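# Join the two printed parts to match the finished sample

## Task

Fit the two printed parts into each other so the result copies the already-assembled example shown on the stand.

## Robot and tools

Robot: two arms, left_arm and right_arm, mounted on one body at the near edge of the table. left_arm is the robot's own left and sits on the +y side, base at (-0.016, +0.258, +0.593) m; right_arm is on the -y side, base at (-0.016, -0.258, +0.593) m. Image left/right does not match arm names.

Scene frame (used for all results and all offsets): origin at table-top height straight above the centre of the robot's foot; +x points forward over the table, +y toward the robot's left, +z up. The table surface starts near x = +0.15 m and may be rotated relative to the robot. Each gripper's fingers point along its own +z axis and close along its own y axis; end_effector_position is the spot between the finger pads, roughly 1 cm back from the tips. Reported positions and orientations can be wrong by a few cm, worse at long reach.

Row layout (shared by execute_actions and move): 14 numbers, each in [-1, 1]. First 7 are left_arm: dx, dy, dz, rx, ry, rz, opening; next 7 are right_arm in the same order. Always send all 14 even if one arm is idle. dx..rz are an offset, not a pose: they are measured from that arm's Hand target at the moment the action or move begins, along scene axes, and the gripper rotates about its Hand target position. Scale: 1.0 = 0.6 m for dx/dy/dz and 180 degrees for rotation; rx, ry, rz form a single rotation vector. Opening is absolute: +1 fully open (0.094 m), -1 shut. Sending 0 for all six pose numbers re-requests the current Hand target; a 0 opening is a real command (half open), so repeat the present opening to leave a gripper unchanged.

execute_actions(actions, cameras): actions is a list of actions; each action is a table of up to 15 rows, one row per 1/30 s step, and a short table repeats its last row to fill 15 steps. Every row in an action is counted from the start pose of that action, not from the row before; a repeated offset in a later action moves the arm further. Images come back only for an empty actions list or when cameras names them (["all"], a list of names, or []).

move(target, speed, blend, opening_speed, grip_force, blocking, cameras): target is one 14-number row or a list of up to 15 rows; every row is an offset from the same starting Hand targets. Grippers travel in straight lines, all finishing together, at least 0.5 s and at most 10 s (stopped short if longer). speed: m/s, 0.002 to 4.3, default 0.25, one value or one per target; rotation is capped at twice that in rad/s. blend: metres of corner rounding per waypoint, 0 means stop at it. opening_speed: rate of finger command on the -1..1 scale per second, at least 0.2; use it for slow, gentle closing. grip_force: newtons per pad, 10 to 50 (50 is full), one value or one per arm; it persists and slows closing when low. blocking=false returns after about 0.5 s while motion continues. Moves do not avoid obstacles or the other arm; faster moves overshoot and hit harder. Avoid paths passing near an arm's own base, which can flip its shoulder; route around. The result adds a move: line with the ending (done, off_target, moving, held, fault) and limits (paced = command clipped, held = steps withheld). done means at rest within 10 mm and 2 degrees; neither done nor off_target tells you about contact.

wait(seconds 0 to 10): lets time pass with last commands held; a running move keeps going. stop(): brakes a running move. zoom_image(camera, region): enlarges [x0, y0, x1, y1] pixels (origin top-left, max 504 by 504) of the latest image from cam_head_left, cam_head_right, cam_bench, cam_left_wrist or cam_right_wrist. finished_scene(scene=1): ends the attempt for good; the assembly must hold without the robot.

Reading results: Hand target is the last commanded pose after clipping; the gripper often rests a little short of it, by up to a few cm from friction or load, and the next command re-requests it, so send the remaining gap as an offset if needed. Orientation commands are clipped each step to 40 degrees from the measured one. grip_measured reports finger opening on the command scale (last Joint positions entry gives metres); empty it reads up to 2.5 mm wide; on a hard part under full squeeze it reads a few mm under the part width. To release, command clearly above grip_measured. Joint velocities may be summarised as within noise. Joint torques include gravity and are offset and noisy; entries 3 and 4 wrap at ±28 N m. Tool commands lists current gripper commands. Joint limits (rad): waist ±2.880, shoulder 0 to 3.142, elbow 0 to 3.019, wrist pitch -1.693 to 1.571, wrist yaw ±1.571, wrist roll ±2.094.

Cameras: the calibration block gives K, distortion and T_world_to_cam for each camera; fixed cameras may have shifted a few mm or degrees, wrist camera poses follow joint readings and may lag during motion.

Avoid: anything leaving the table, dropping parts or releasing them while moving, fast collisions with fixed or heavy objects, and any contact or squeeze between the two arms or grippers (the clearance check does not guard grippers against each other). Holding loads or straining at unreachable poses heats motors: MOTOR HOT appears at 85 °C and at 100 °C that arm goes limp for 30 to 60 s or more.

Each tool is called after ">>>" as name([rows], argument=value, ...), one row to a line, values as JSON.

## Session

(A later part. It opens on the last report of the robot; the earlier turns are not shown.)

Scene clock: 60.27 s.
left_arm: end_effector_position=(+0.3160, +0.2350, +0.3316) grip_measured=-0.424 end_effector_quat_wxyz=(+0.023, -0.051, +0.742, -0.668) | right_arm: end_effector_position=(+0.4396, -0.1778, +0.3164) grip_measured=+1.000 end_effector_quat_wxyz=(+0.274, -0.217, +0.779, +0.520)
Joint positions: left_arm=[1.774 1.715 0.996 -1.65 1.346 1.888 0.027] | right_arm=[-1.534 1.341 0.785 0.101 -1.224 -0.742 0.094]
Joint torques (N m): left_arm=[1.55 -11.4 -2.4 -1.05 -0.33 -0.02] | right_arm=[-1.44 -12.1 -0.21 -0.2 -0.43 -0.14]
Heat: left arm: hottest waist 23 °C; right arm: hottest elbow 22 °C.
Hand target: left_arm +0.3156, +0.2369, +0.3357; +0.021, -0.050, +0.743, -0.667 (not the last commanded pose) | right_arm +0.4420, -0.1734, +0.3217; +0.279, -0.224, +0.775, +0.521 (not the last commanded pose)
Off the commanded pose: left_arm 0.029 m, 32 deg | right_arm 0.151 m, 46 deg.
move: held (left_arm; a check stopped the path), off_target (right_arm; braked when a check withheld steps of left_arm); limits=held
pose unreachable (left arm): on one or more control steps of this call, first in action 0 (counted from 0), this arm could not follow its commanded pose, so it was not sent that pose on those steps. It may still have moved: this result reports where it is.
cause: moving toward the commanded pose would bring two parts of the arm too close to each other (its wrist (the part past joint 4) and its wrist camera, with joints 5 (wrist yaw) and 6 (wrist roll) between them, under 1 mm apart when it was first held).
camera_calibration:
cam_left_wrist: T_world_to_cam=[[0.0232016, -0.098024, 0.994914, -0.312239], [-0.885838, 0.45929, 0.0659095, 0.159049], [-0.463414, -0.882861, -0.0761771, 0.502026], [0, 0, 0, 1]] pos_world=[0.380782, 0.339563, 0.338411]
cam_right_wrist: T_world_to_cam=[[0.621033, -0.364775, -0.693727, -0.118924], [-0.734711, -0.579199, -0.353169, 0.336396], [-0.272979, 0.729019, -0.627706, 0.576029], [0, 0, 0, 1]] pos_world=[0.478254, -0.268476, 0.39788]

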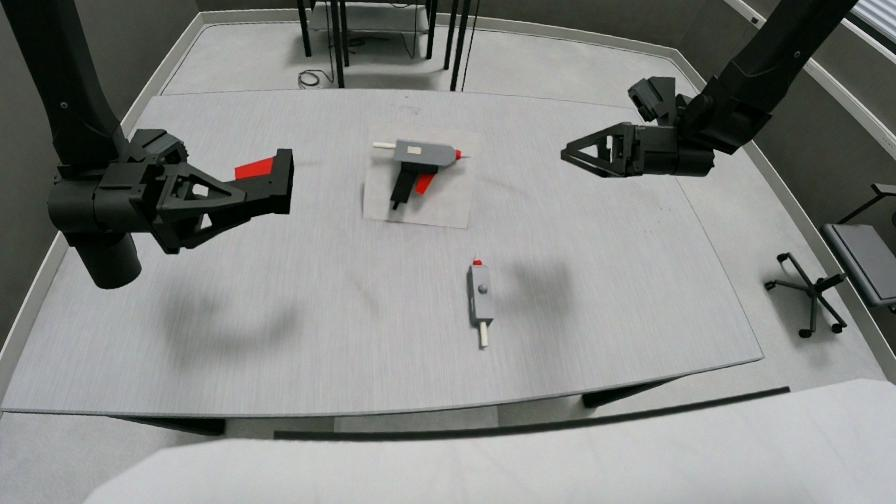

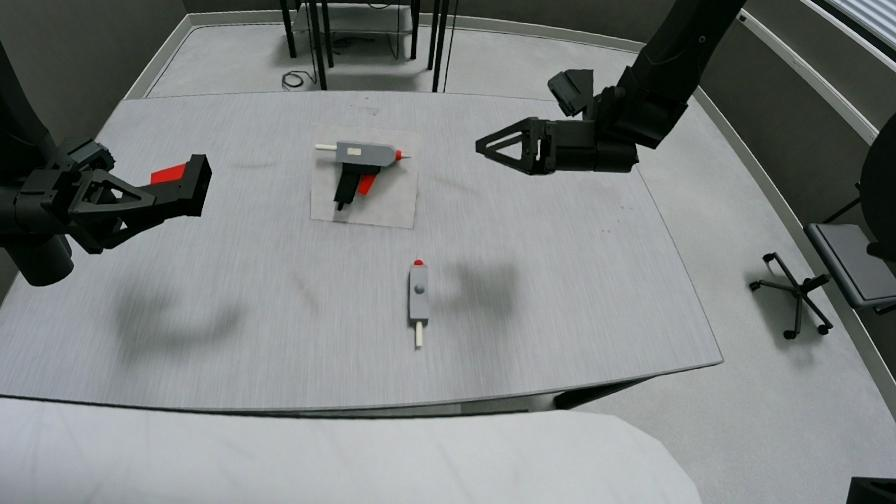

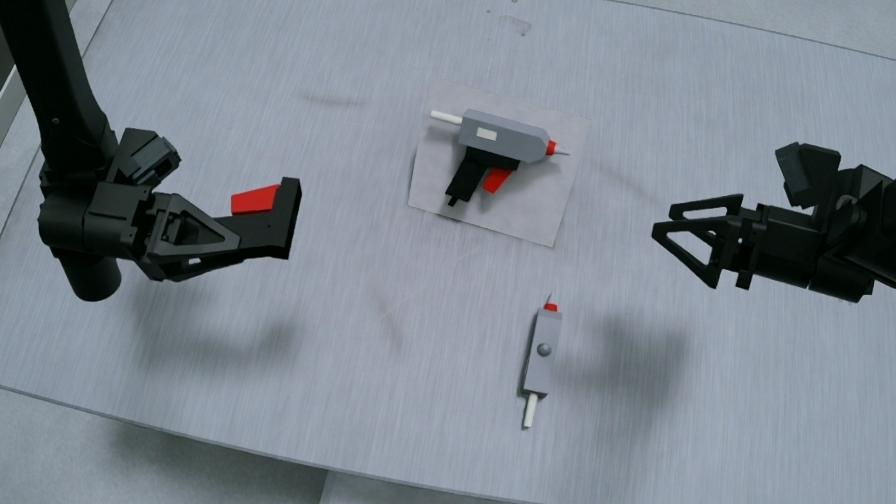

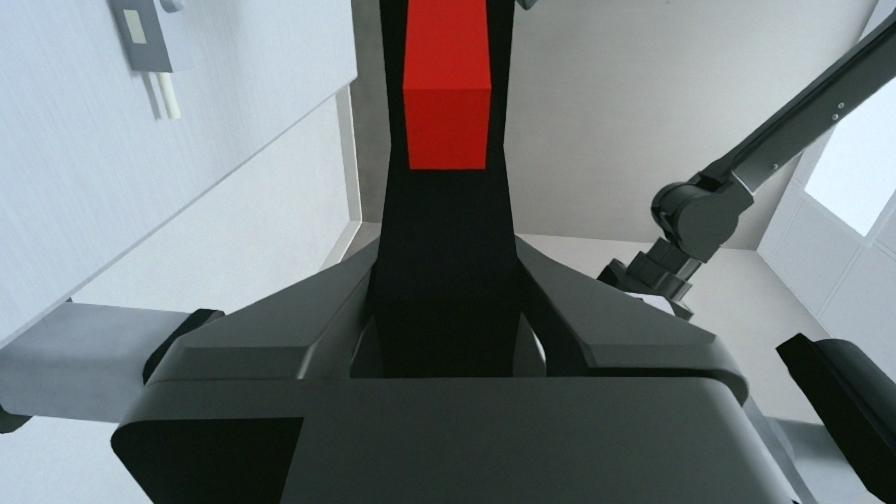

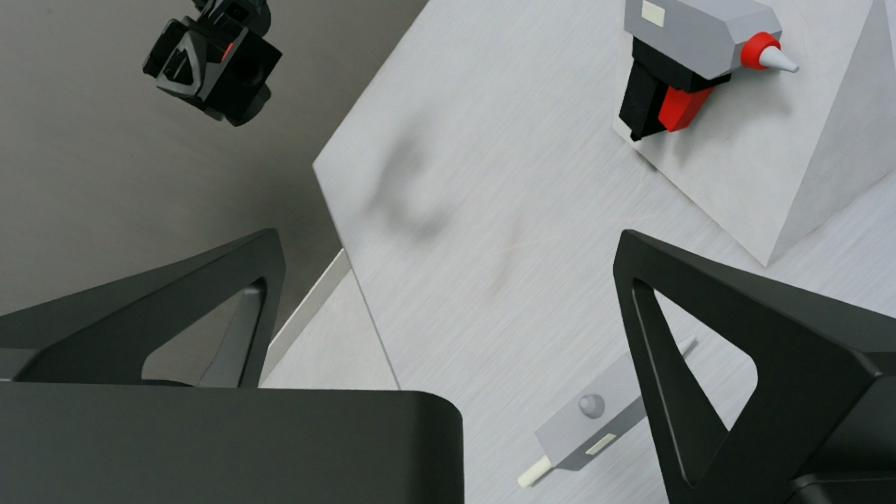

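>>> move([
  [0,0,0,0.4555,0.021,-0.041,-0.6,0,-0.25,-0.1,0,0,0,1],
  [-0.0177,-0.545,-0.26,0.4555,0.021,-0.041,-0.6,0,-0.25,-0.1,0,0,0,1],
], speed=0.25, blend=0.03, cameras=["all"])

Scene clock: 64.67 s.
left_arm: end_effector_position=(+0.3172, +0.2365, +0.3240) grip_measured=-0.424 end_effector_quat_wxyz=(+0.036, -0.037, +0.752, -0.657) | right_arm: end_effector_position=(+0.4442, -0.1857, +0.3152) grip_measured=+1.000 end_effector_quat_wxyz=(+0.274, -0.219, +0.779, +0.519)
Joint positions: left_arm=[1.774 1.698 0.991 -1.546 1.355 1.814 0.027] | right_arm=[-1.551 1.341 0.807 0.055 -1.237 -0.771 0.094]
Joint torques (N m): left_arm=[1.44 -11.28 -2.39 -1.44 -0.22 0.04] | right_arm=[-2.78 -11.34 -0.1 -0.2 -1.04 -0.26]
Heat: left arm: hottest waist 23 °C; right arm: hottest elbow 22 °C.
Hand target: left_arm +0.3152, +0.2380, +0.3281; +0.032, -0.040, +0.752, -0.658 (not the last commanded pose) | right_arm +0.4419, -0.1864, +0.3165; +0.279, -0.224, +0.775, +0.521 (not the last commanded pose)
Off the commanded pose: left_arm 0.357 m, 81 deg | right_arm 0.148 m, 1 deg.
move: held (left_arm; a check stopped the path), off_target (right_arm; braked when a check withheld steps of left_arm); path passed 0 of 2 targets; limits=held
pose unreachable (left arm): on one or more control steps of this call, first in action 0 (counted from 0), this arm could not follow its commanded pose, so it was not sent that pose on those steps. It may still have moved: this result reports where it is.
cause: moving toward the commanded pose would bring two parts of the arm too close to each other (its wrist (the part past joint 4) and its wrist camera, with joints 5 (wrist yaw) and 6 (wrist roll) between them, under 1 mm apart when it was first held).
camera_calibration:
cam_left_wrist: T_world_to_cam=[[-0.0139436, -0.128903, 0.991559, -0.284361], [-0.886377, 0.46053, 0.0474045, 0.165773], [-0.462753, -0.878235, -0.120678, 0.516393], [0, 0, 0, 1]] pos_world=[0.381935, 0.340516, 0.33642]
cam_right_wrist: T_world_to_cam=[[0.6234, -0.365873, -0.69102, -0.12769], [-0.732689, -0.581931, -0.352878, 0.33322], [-0.273018, 0.726287, -0.630847, 0.582777], [0, 0, 0, 1]] pos_world=[0.482857, -0.276071, 0.396992]

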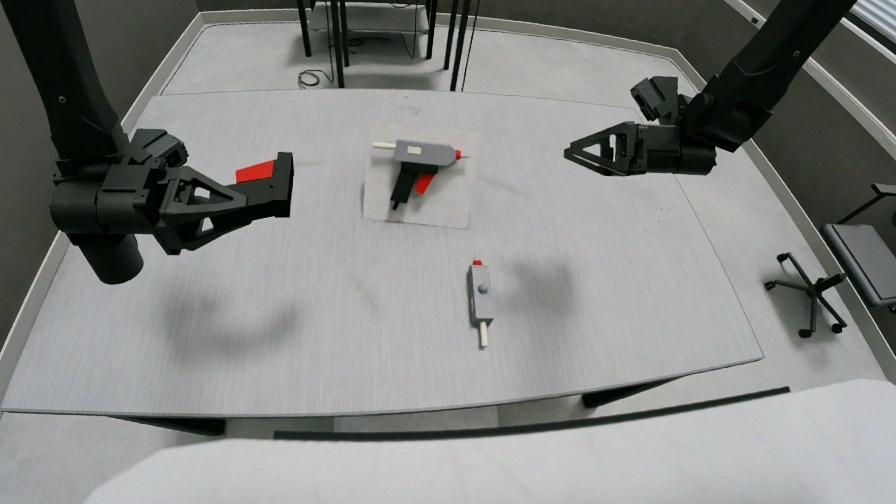

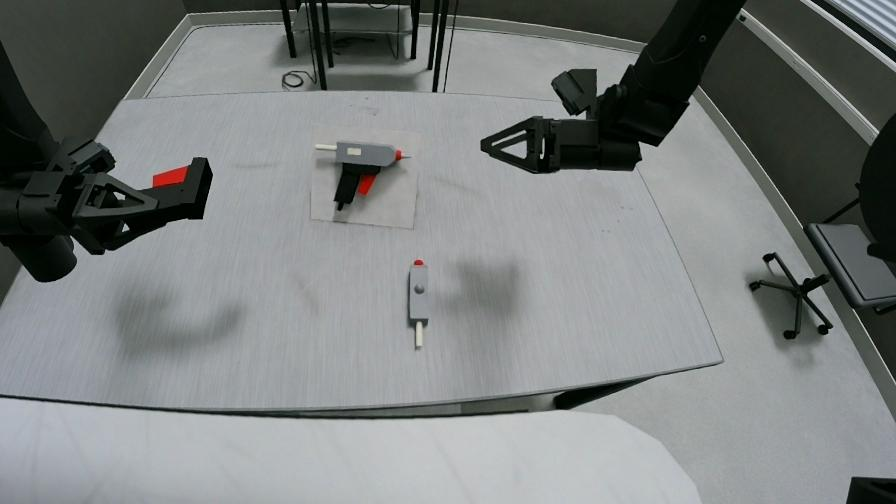

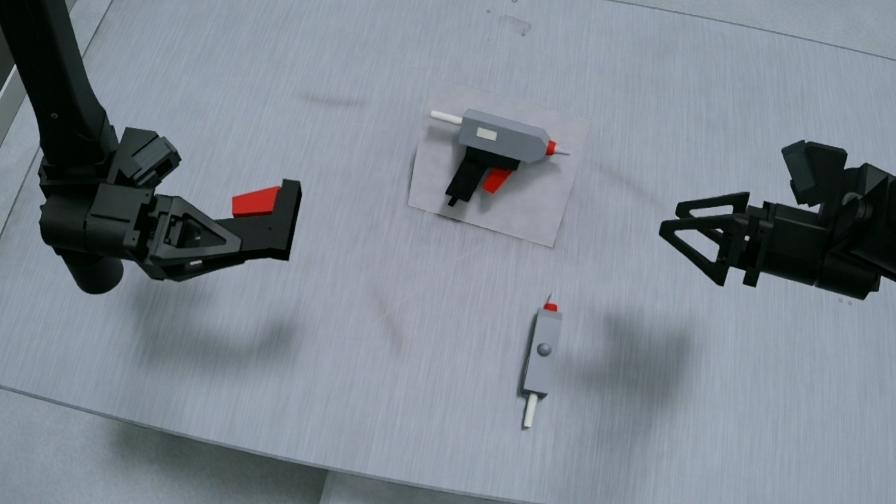

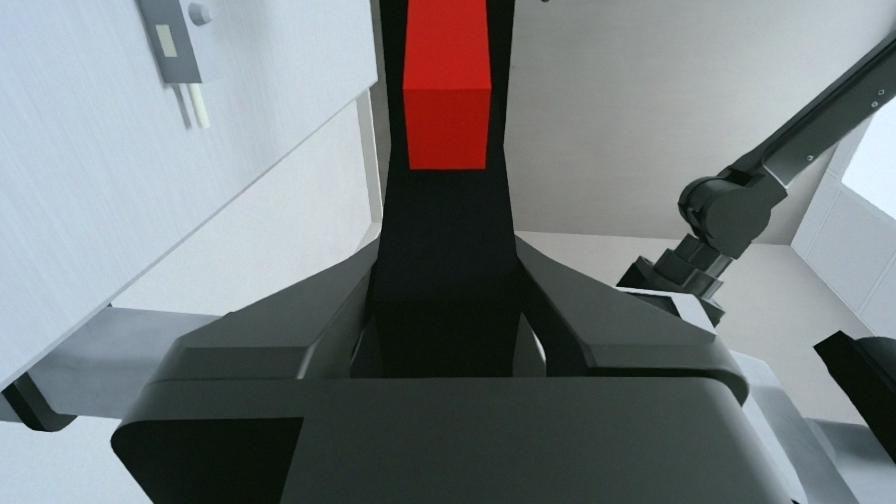

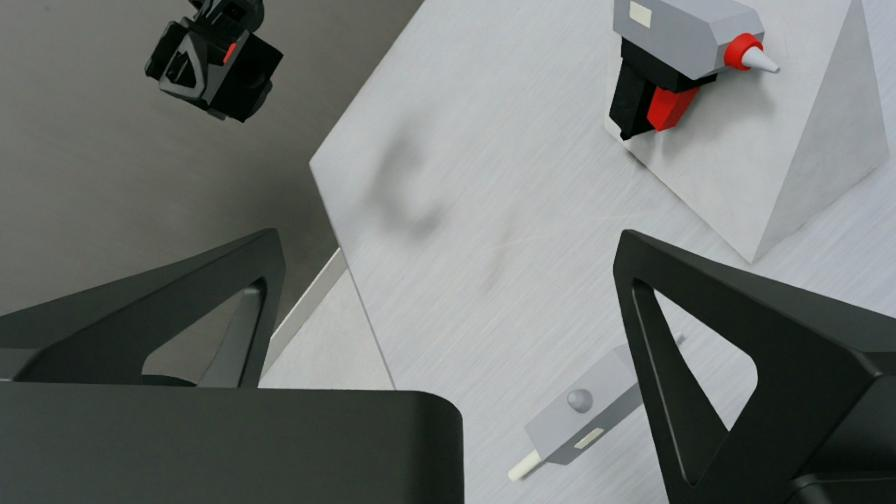

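>>> move(target=[0,0,0,0.0436,0.0775,-0.0198,-0.6,0,-0.24,-0.1,0,0,0,1], speed=0.25)

Scene clock: 67.10 s.
left_arm: end_effector_position=(+0.3181, +0.2395, +0.3177) grip_measured=-0.424 end_effector_quat_wxyz=(-0.005, -0.055, +0.766, -0.640) | right_arm: end_effector_position=(+0.4490, -0.1997, +0.3155) grip_measured=+1.000 end_effector_quat_wxyz=(+0.280, -0.215, +0.776, +0.523)
Joint positions: left_arm=[1.774 1.64 0.971 -1.354 1.321 1.511 0.027] | right_arm=[-1.585 1.347 0.83 0.018 -1.283 -0.794 0.094]
Joint torques (N m): left_arm=[1.32 -13.1 -3.95 -0.47 -0.18 -0.17] | right_arm=[-1.44 -12.4 -0.73 0.46 -0.58 -0.06]
Heat: left arm: hottest waist 23 °C; right arm: hottest shoulder 22 °C.
Hand target: left_arm +0.3152, +0.2380, +0.3281; -0.006, -0.059, +0.768, -0.638 (not the last commanded pose) | right_arm +0.4486, -0.1912, +0.3220; +0.287, -0.221, +0.769, +0.527 (not the last commanded pose)
Off the commanded pose: left_arm 0.011 m, 11 deg | right_arm 0.144 m, 1 deg.
move: held (right_arm; a check stopped the path), off_target (left_arm; braked when a check withheld steps of right_arm); limits=held
pose unreachable (right arm): on one or more control steps of this call, first in action 0 (counted from 0), this arm could not follow its commanded pose, so it was not sent that pose on those steps. It may still have moved: this result reports where it is.
cause: moving toward the commanded pose would bring two parts of the arm too close to each other (its wrist (the part past joint 4) and its wrist camera, with joints 5 (wrist yaw) and 6 (wrist roll) between them, 2 mm apart when it was first held).

>>> move([
  [0,0,0,0.21,0,-0.02,-0.6,0.05,-0.06,0,0,0,0,1],
  [-0.0172,-0.2,-0.05,0.431,0.003,-0.046,-0.6,0.1,-0.12,0,0,0,0,1],
], speed=0.25, blend=0.03, cameras=["all"])

Scene clock: 69.73 s.
left_arm: end_effector_position=(+0.3184, +0.2415, +0.3192) grip_measured=-0.424 end_effector_quat_wxyz=(-0.007, -0.046, +0.857, -0.513) | right_arm: end_effector_position=(+0.4503, -0.1995, +0.3170) grip_measured=+1.000 end_effector_quat_wxyz=(+0.272, -0.207, +0.775, +0.532)
Joint positions: left_arm=[1.754 1.311 0.689 -0.47 1.156 0.636 0.027] | right_arm=[-1.585 1.347 0.845 -0.036 -1.292 -0.805 0.094]
Joint torques (N m): left_arm=[0.26 -12.45 -2.58 0.32 0.24 -0.1] | right_arm=[-2.26 -12.34 -0.32 0.27 -0.74 -0.08]
Heat: left arm: hottest waist 23 °C; right arm: hottest shoulder 22 °C.
Hand target: left_arm +0.3152, +0.2381, +0.3280; -0.006, -0.048, +0.857, -0.514 (not the last commanded pose) | right_arm +0.4562, -0.1976, +0.3216; +0.282, -0.215, +0.769, +0.532 (not the last commanded pose)
Off the commanded pose: left_arm 0.126 m, 60 deg | right_arm 0.086 m, 3 deg.
move: held (right_arm; a check stopped the path), off_target (left_arm; braked when a check withheld steps of right_arm); path passed 0 of 2 targets; limits=held
pose unreachable (right arm): on one or more control steps of this call, first in action 0 (counted from 0), this arm could not follow its commanded pose, so it was not sent that pose on those steps. It may still have moved: this result reports where it is.
cause: moving toward the commanded pose would bring two parts of the arm too close to each other (its wrist (the part past joint 4) and its wrist camera, with joints 5 (wrist yaw) and 6 (wrist roll) between them, 1 mm apart when it was first held).
camera_calibration:
cam_left_wrist: T_world_to_cam=[[0.0658791, -0.464967, 0.882874, -0.18851], [-0.851467, 0.435125, 0.292695, 0.0815536], [-0.520253, -0.77102, -0.367238, 0.592048], [0, 0, 0, 1]] pos_world=[0.389874, 0.333345, 0.359983]
cam_right_wrist: T_world_to_cam=[[0.606884, -0.348747, -0.71419, -0.117018], [-0.743845, -0.565767, -0.355814, 0.339478], [-0.279976, 0.747184, -0.602768, 0.59404], [0, 0, 0, 1]] pos_world=[0.489852, -0.292601, 0.395286]

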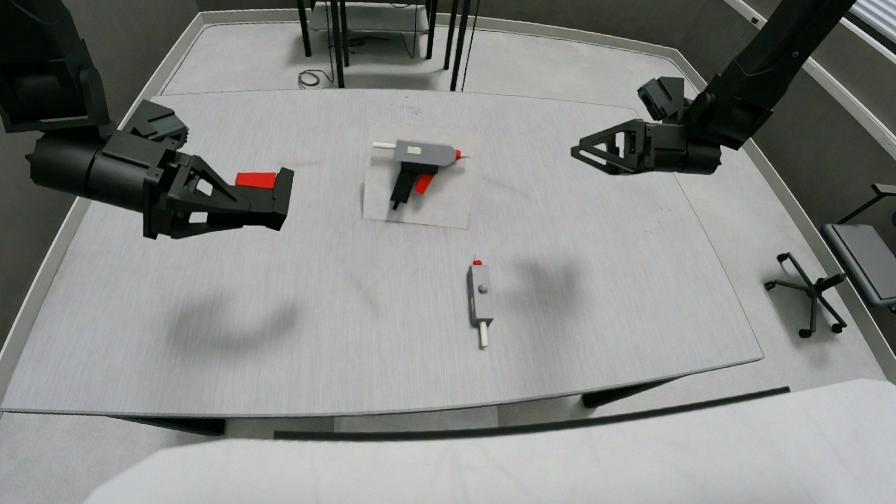

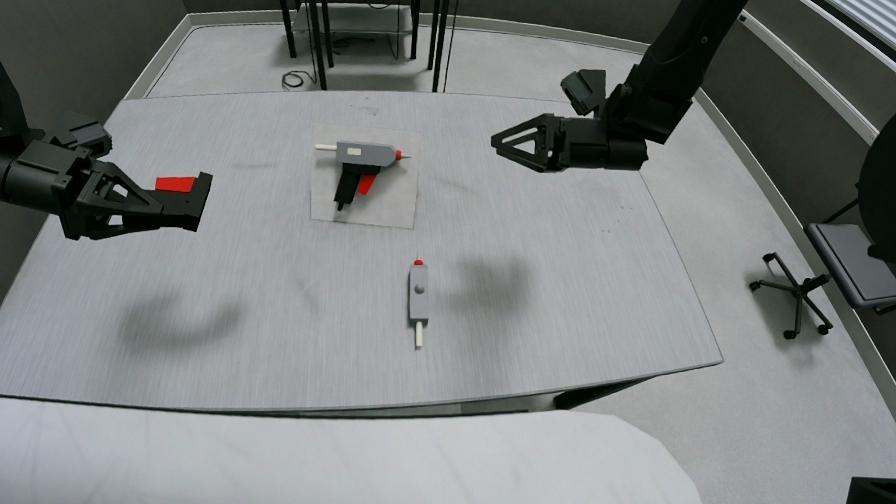

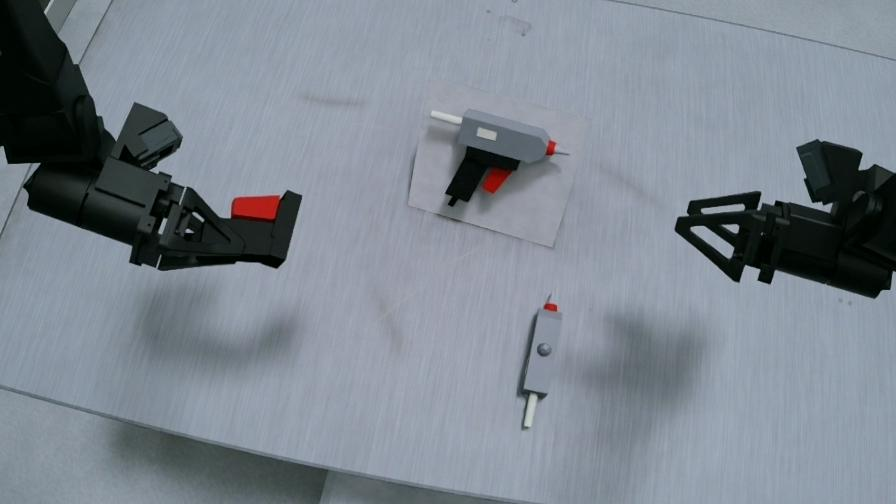

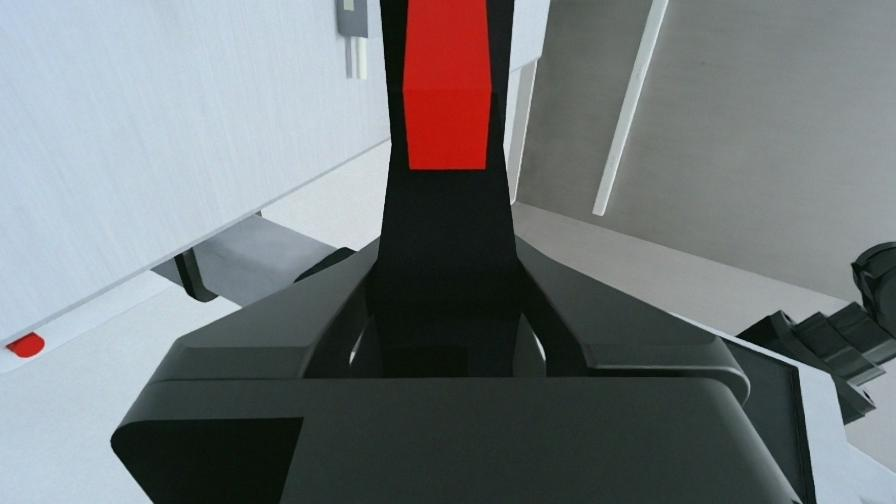

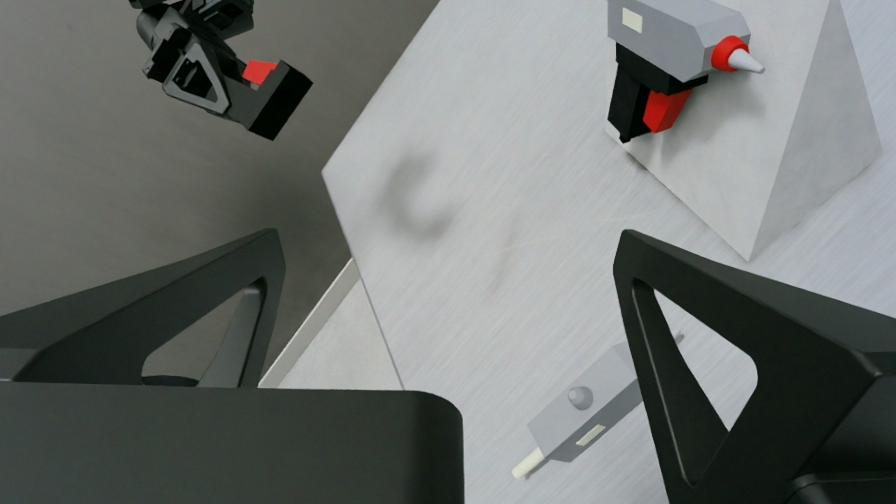

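>>> move(target=[0,0,0,0,0,0,-0.6,-0.285,-0.22,-0.13,0,0,-0.2,1], speed=0.25, cameras=["cam_right_wrist"])

Scene clock: 71.37 s.
left_arm: end_effector_position=(+0.3184, +0.2415, +0.3192) grip_measured=-0.424 end_effector_quat_wxyz=(-0.007, -0.046, +0.857, -0.513) | right_arm: end_effector_position=(+0.4503, -0.1995, +0.3170) grip_measured=+1.000 end_effector_quat_wxyz=(+0.273, -0.208, +0.775, +0.531)
Joint positions: left_arm=[1.754 1.311 0.689 -0.47 1.156 0.636 0.027] | right_arm=[-1.585 1.347 0.843 -0.03 -1.292 -0.805 0.094]
Joint torques (N m): left_arm=[-0.44 -12.4 -2.54 0.35 0.25 -0.17] | right_arm=[-2.32 -12.22 -0.14 0.12 -0.75 -0.09]
Heat: left arm: hottest waist 23 °C; right arm: hottest shoulder 22 °C.
Hand target: left_arm +0.3152, +0.2381, +0.3280; -0.006, -0.048, +0.857, -0.514 | right_arm +0.4560, -0.1975, +0.3216; +0.283, -0.216, +0.769, +0.531 (not the last commanded pose)
Off the commanded pose: left_arm 0.010 m, 0 deg | right_arm 0.223 m, 36 deg.
move: held (right_arm; a check stopped the path); limits=held
pose unreachable (right arm): on one or more control steps of this call, first in action 0 (counted from 0), this arm could not follow its commanded pose, so it was not sent that pose on those steps. It may still have moved: this result reports where it is.
cause: moving toward the commanded pose would bring two parts of the arm too close to each other (its wrist (the part past joint 4) and its wrist camera, with joints 5 (wrist yaw) and 6 (wrist roll) between them, 1 mm apart when it was first held).
camera_calibration:
cam_right_wrist: T_world_to_cam=[[0.610091, -0.349486, -0.711089, -0.119663], [-0.74223, -0.566157, -0.358554, 0.339563], [-0.277279, 0.746542, -0.604807, 0.593303], [0, 0, 0, 1]] pos_world=[0.489549, -0.292501, 0.395494]
Images, in order (width x height): cam_right_wrist 896x504.

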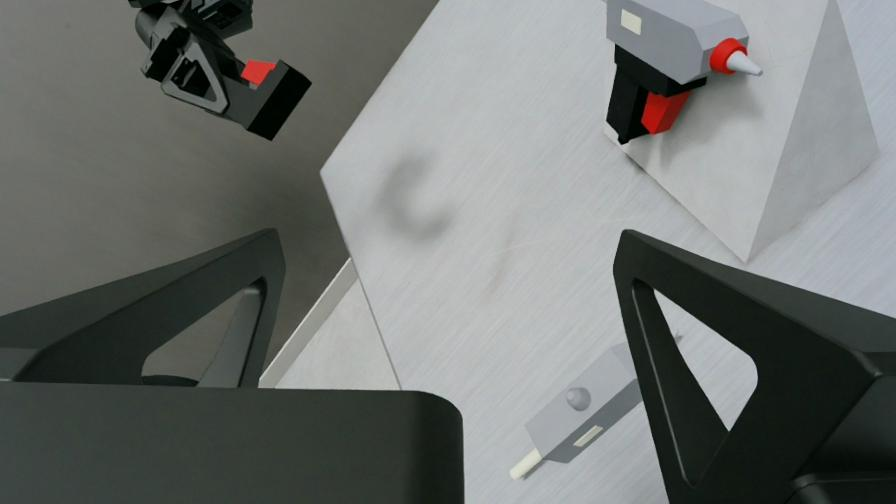

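>>> move(target=[0,0,0,0,0,0,-0.6,-0.03,0.03,0,0,0,-0.2,1], speed=0.25)

Scene clock: 73.83 s.
left_arm: end_effector_position=(+0.3184, +0.2415, +0.3192) grip_measured=-0.424 end_effector_quat_wxyz=(-0.007, -0.046, +0.857, -0.513) | right_arm: end_effector_position=(+0.4450, -0.1878, +0.3114) grip_measured=+1.000 end_effector_quat_wxyz=(+0.405, +0.019, +0.820, +0.404)
Joint positions: left_arm=[1.754 1.311 0.689 -0.47 1.156 0.636 0.027] | right_arm=[-1.471 1.604 0.541 1.524 -0.81 0.257 0.094]
Joint torques (N m): left_arm=[-0.38 -11.99 -2.61 0.28 0.24 -0.13] | right_arm=[-0.5 -9.88 -5.7 2.21 -0.15 0.11]
Heat: left arm: hottest waist 23 °C; right arm: hottest shoulder 22 °C.
Hand target: left_arm +0.3152, +0.2381, +0.3280; -0.006, -0.048, +0.857, -0.514 | right_arm +0.4380, -0.1795, +0.3216; +0.433, +0.032, +0.798, +0.418
Off the commanded pose: left_arm 0.010 m, 0 deg | right_arm 0.015 m, 5 deg.
joint sent to its limit (right arm) — joint 4 (wrist pitch), upper limit. The joint targets are off in position and orientation.
move: off_target (right_arm)

>>> move([
  [0,0,0,0.2,0,-0.02,-0.6,-0.12,-0.12,-0.06,0,0,0,1],
  [-0.0172,-0.2,-0.05,0.37,0.003,-0.04,-0.6,-0.255,-0.25,-0.136,0,0,0,1],
], speed=0.25, blend=0.03, cameras=["all"])

Scene clock: 77.97 s.
left_arm: end_effector_position=(+0.2981, +0.1203, +0.2929) grip_measured=-0.424 end_effector_quat_wxyz=(-0.024, +0.019, +0.999, +0.043) | right_arm: end_effector_position=(+0.2866, -0.3254, +0.2360) grip_measured=+1.000 end_effector_quat_wxyz=(+0.283, -0.010, +0.865, +0.414)
Joint positions: left_arm=[0.829 1.348 0.54 0.125 -0.723 -0.181 0.027] | right_arm=[-1.942 1.928 0.602 1.527 -1.313 0.168 0.094]
Joint torques (N m): left_arm=[-6.42 -8.53 -0.47 0.49 -0.32 -0.24] | right_arm=[-7.18 -7.71 -5.63 1.78 -0.73 -0.27]
Heat: left arm: hottest waist 23 °C; right arm: hottest shoulder 22 °C.
Hand target: left_arm +0.3049, +0.1181, +0.2980; -0.013, +0.005, +0.999, +0.042 | right_arm +0.2850, -0.3295, +0.2400; +0.433, +0.032, +0.798, +0.418
Off the commanded pose: left_arm 0.009 m, 2 deg | right_arm 0.006 m, 19 deg.
joint sent to its limit (right arm) — joint 4 (wrist pitch), upper limit. The joint targets are off in position and orientation.
move: off_target (right_arm)
camera_calibration:
cam_left_wrist: T_world_to_cam=[[-0.0606986, -0.995113, -0.0778874, 0.162596], [-0.806028, 0.00283943, 0.59187, 0.0755028], [-0.588757, 0.0987052, -0.802261, 0.52151], [0, 0, 0, 1]] pos_world=[0.377769, 0.110111, 0.386364]
cam_right_wrist: T_world_to_cam=[[0.247663, -0.656658, -0.712364, -0.11709], [-0.964504, -0.236644, -0.117185, 0.231695], [-0.0916258, 0.7161, -0.691957, 0.550367], [0, 0, 0, 1]] pos_world=[0.302897, -0.416177, 0.324571]

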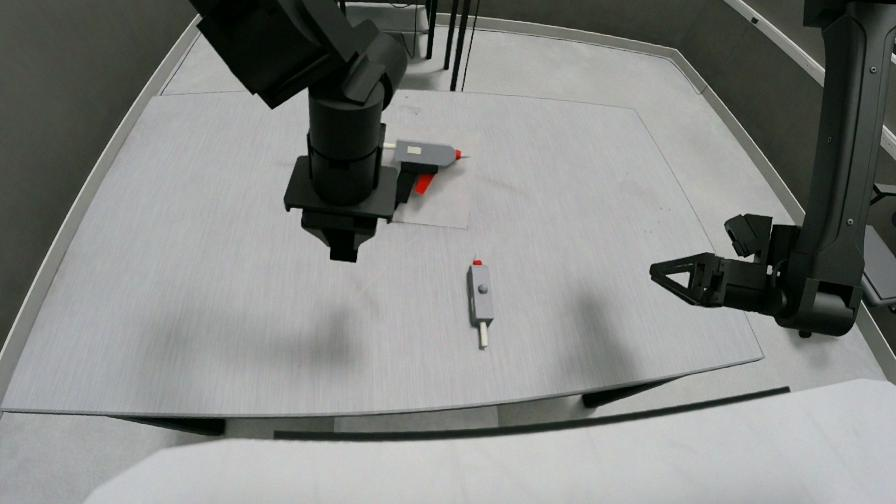

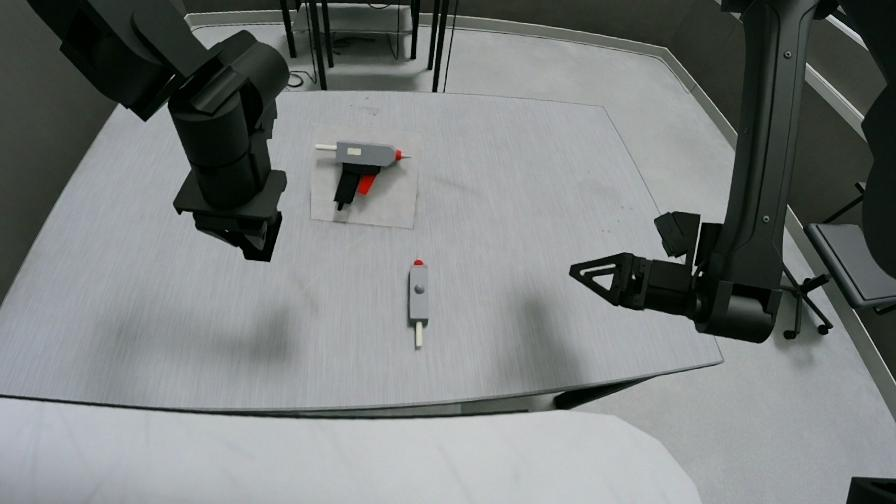

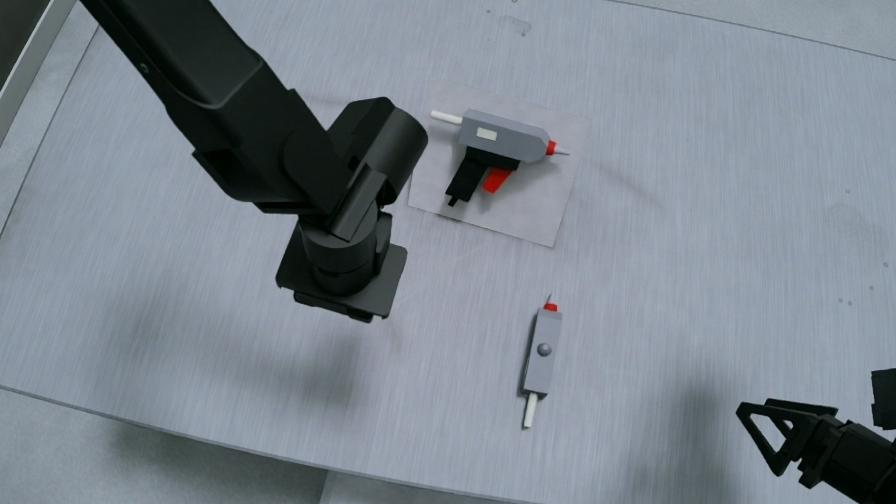

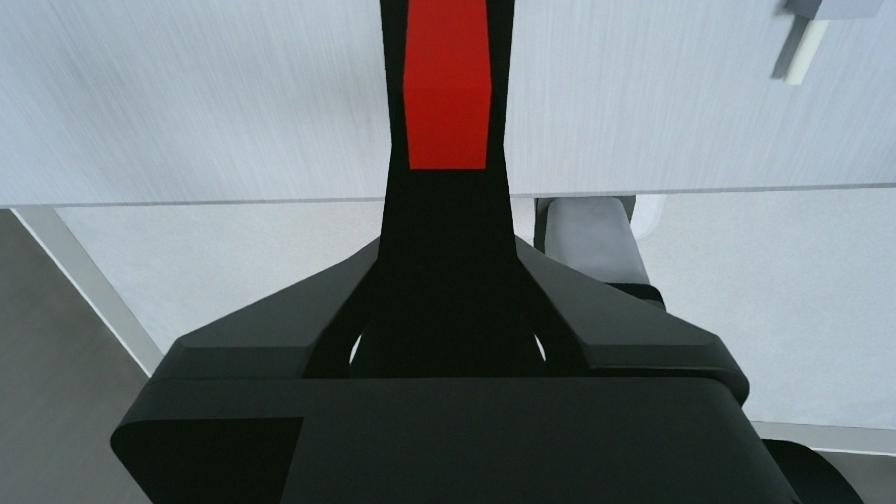

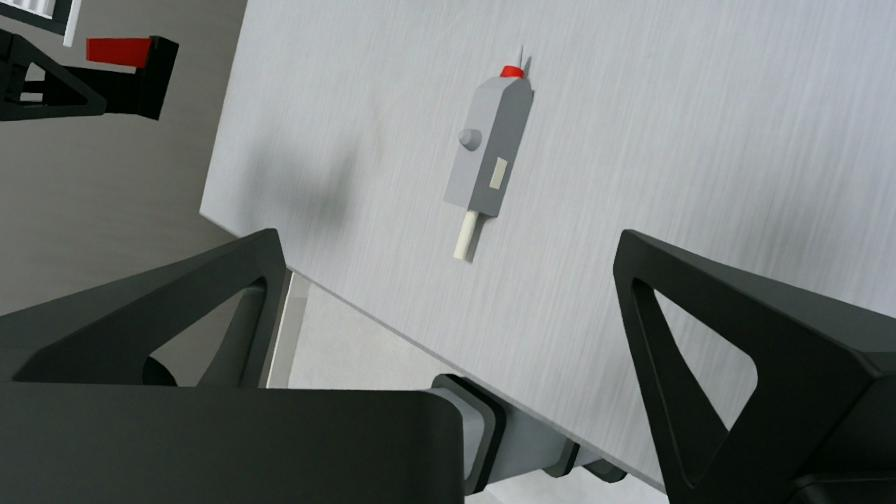

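>>> move(target=[0,-0.355,-0.2,-0.036,0,0,-0.6,0,0,0,0,0,0,1], speed=0.2, cameras=["all"])

>>> zoom_image(camera="cam_right_wrist", region=[330, 0, 630, 280])

Scene clock: 82.13 s.
left_arm: end_effector_position=(+0.2992, -0.0829, +0.1653) grip_measured=-0.424 end_effector_quat_wxyz=(-0.021, +0.015, +1.000, -0.003) | right_arm: end_effector_position=(+0.2866, -0.3254, +0.2360) grip_measured=+1.000 end_effector_quat_wxyz=(+0.283, -0.010, +0.865, +0.414)
Joint positions: left_arm=[0.694 1.983 1.066 0.192 -0.737 -0.28 0.027] | right_arm=[-1.942 1.928 0.602 1.527 -1.313 0.168 0.094]
Joint torques (N m): left_arm=[-14.86 -9.47 -0.75 0.44 0 -0.26] | right_arm=[-7.12 -7.77 -5.61 1.77 -0.74 -0.27]
Heat: left arm: hottest waist 23 °C; right arm: hottest shoulder 22 °C.
Hand target: left_arm +0.3049, -0.0949, +0.1780; -0.012, +0.006, +1.000, -0.014 | right_arm +0.2850, -0.3295, +0.2400; +0.433, +0.032, +0.798, +0.418
Off the commanded pose: left_arm 0.018 m, 2 deg | right_arm 0.006 m, 19 deg.
joint sent to its limit (right arm) — joint 4 (wrist pitch), upper limit. The joint targets are off in position and orientation.
move: off_target (left_arm, right_arm)
camera_calibration:
cam_left_wrist: T_world_to_cam=[[-0.0510758, -0.998589, 0.0145346, -0.0678074], [-0.808325, 0.0498826, 0.586619, 0.158008], [-0.586516, 0.0182133, -0.809733, 0.433754], [0, 0, 0, 1]] pos_world=[0.378662, -0.0834937, 0.25952]
cam_right_wrist: T_world_to_cam=[[0.247663, -0.656658, -0.712364, -0.11709], [-0.964504, -0.236644, -0.117185, 0.231695], [-0.0916258, 0.7161, -0.691957, 0.550367], [0, 0, 0, 1]] pos_world=[0.302897, -0.416177, 0.324571]

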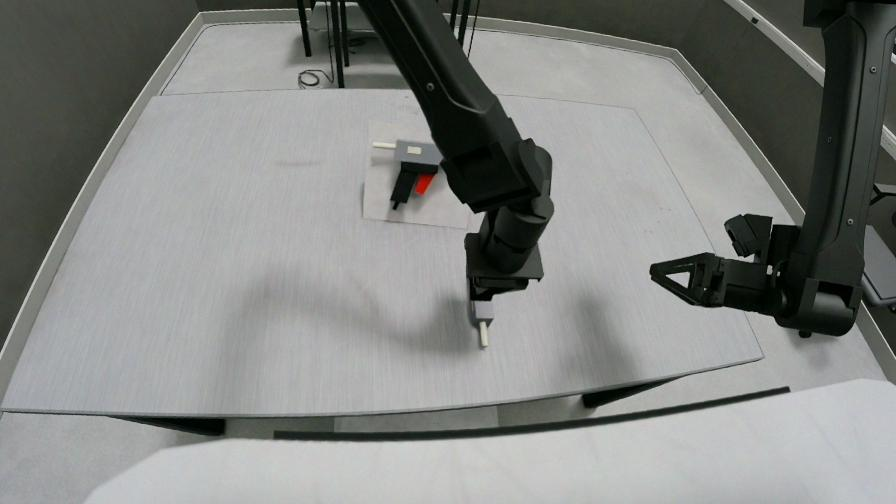

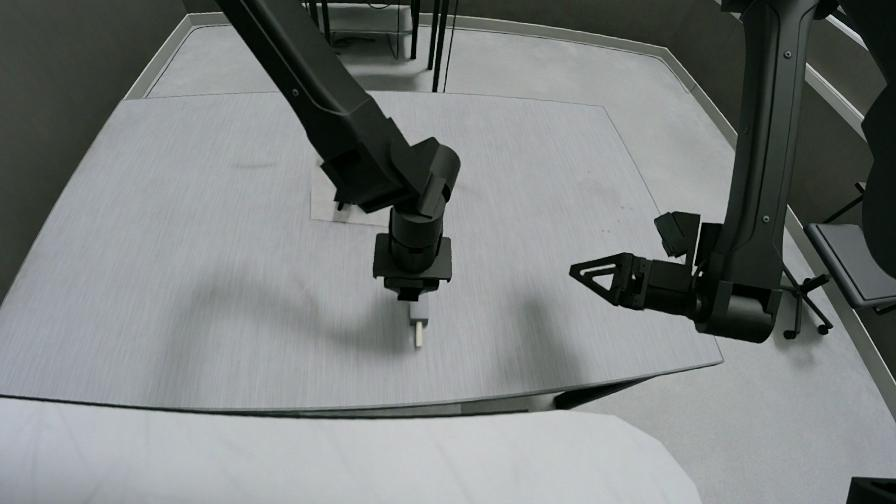

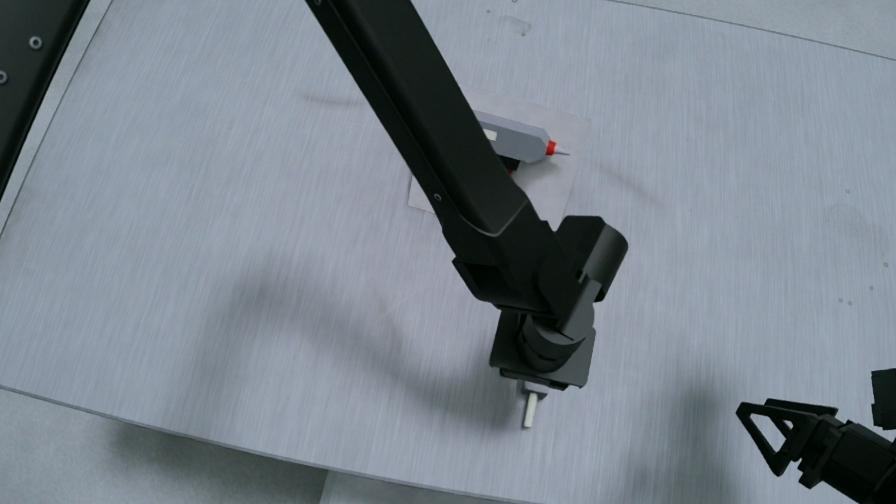

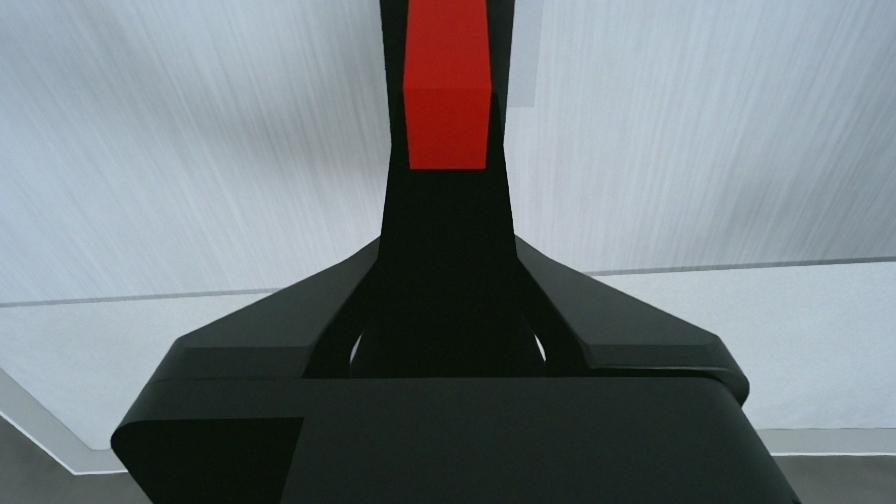

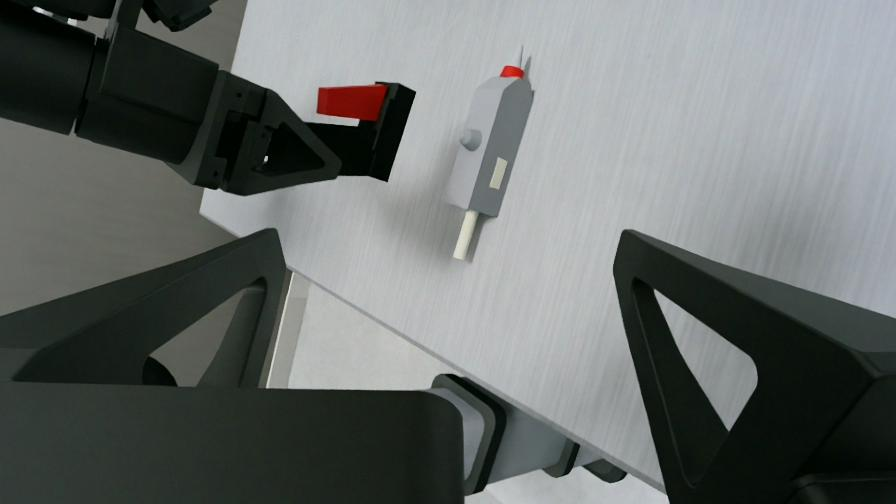

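Scaled by 1.680 from the camera's 896x504 image, which has a finer 1280x720 frame.

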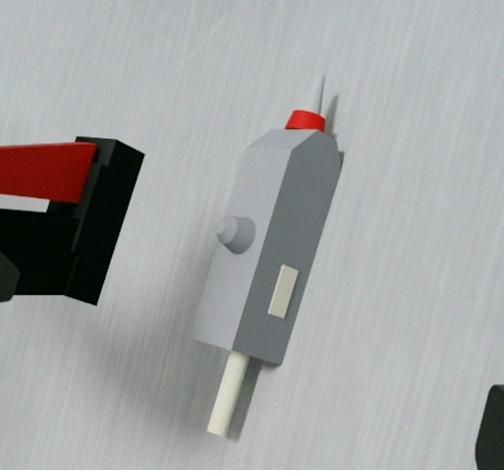

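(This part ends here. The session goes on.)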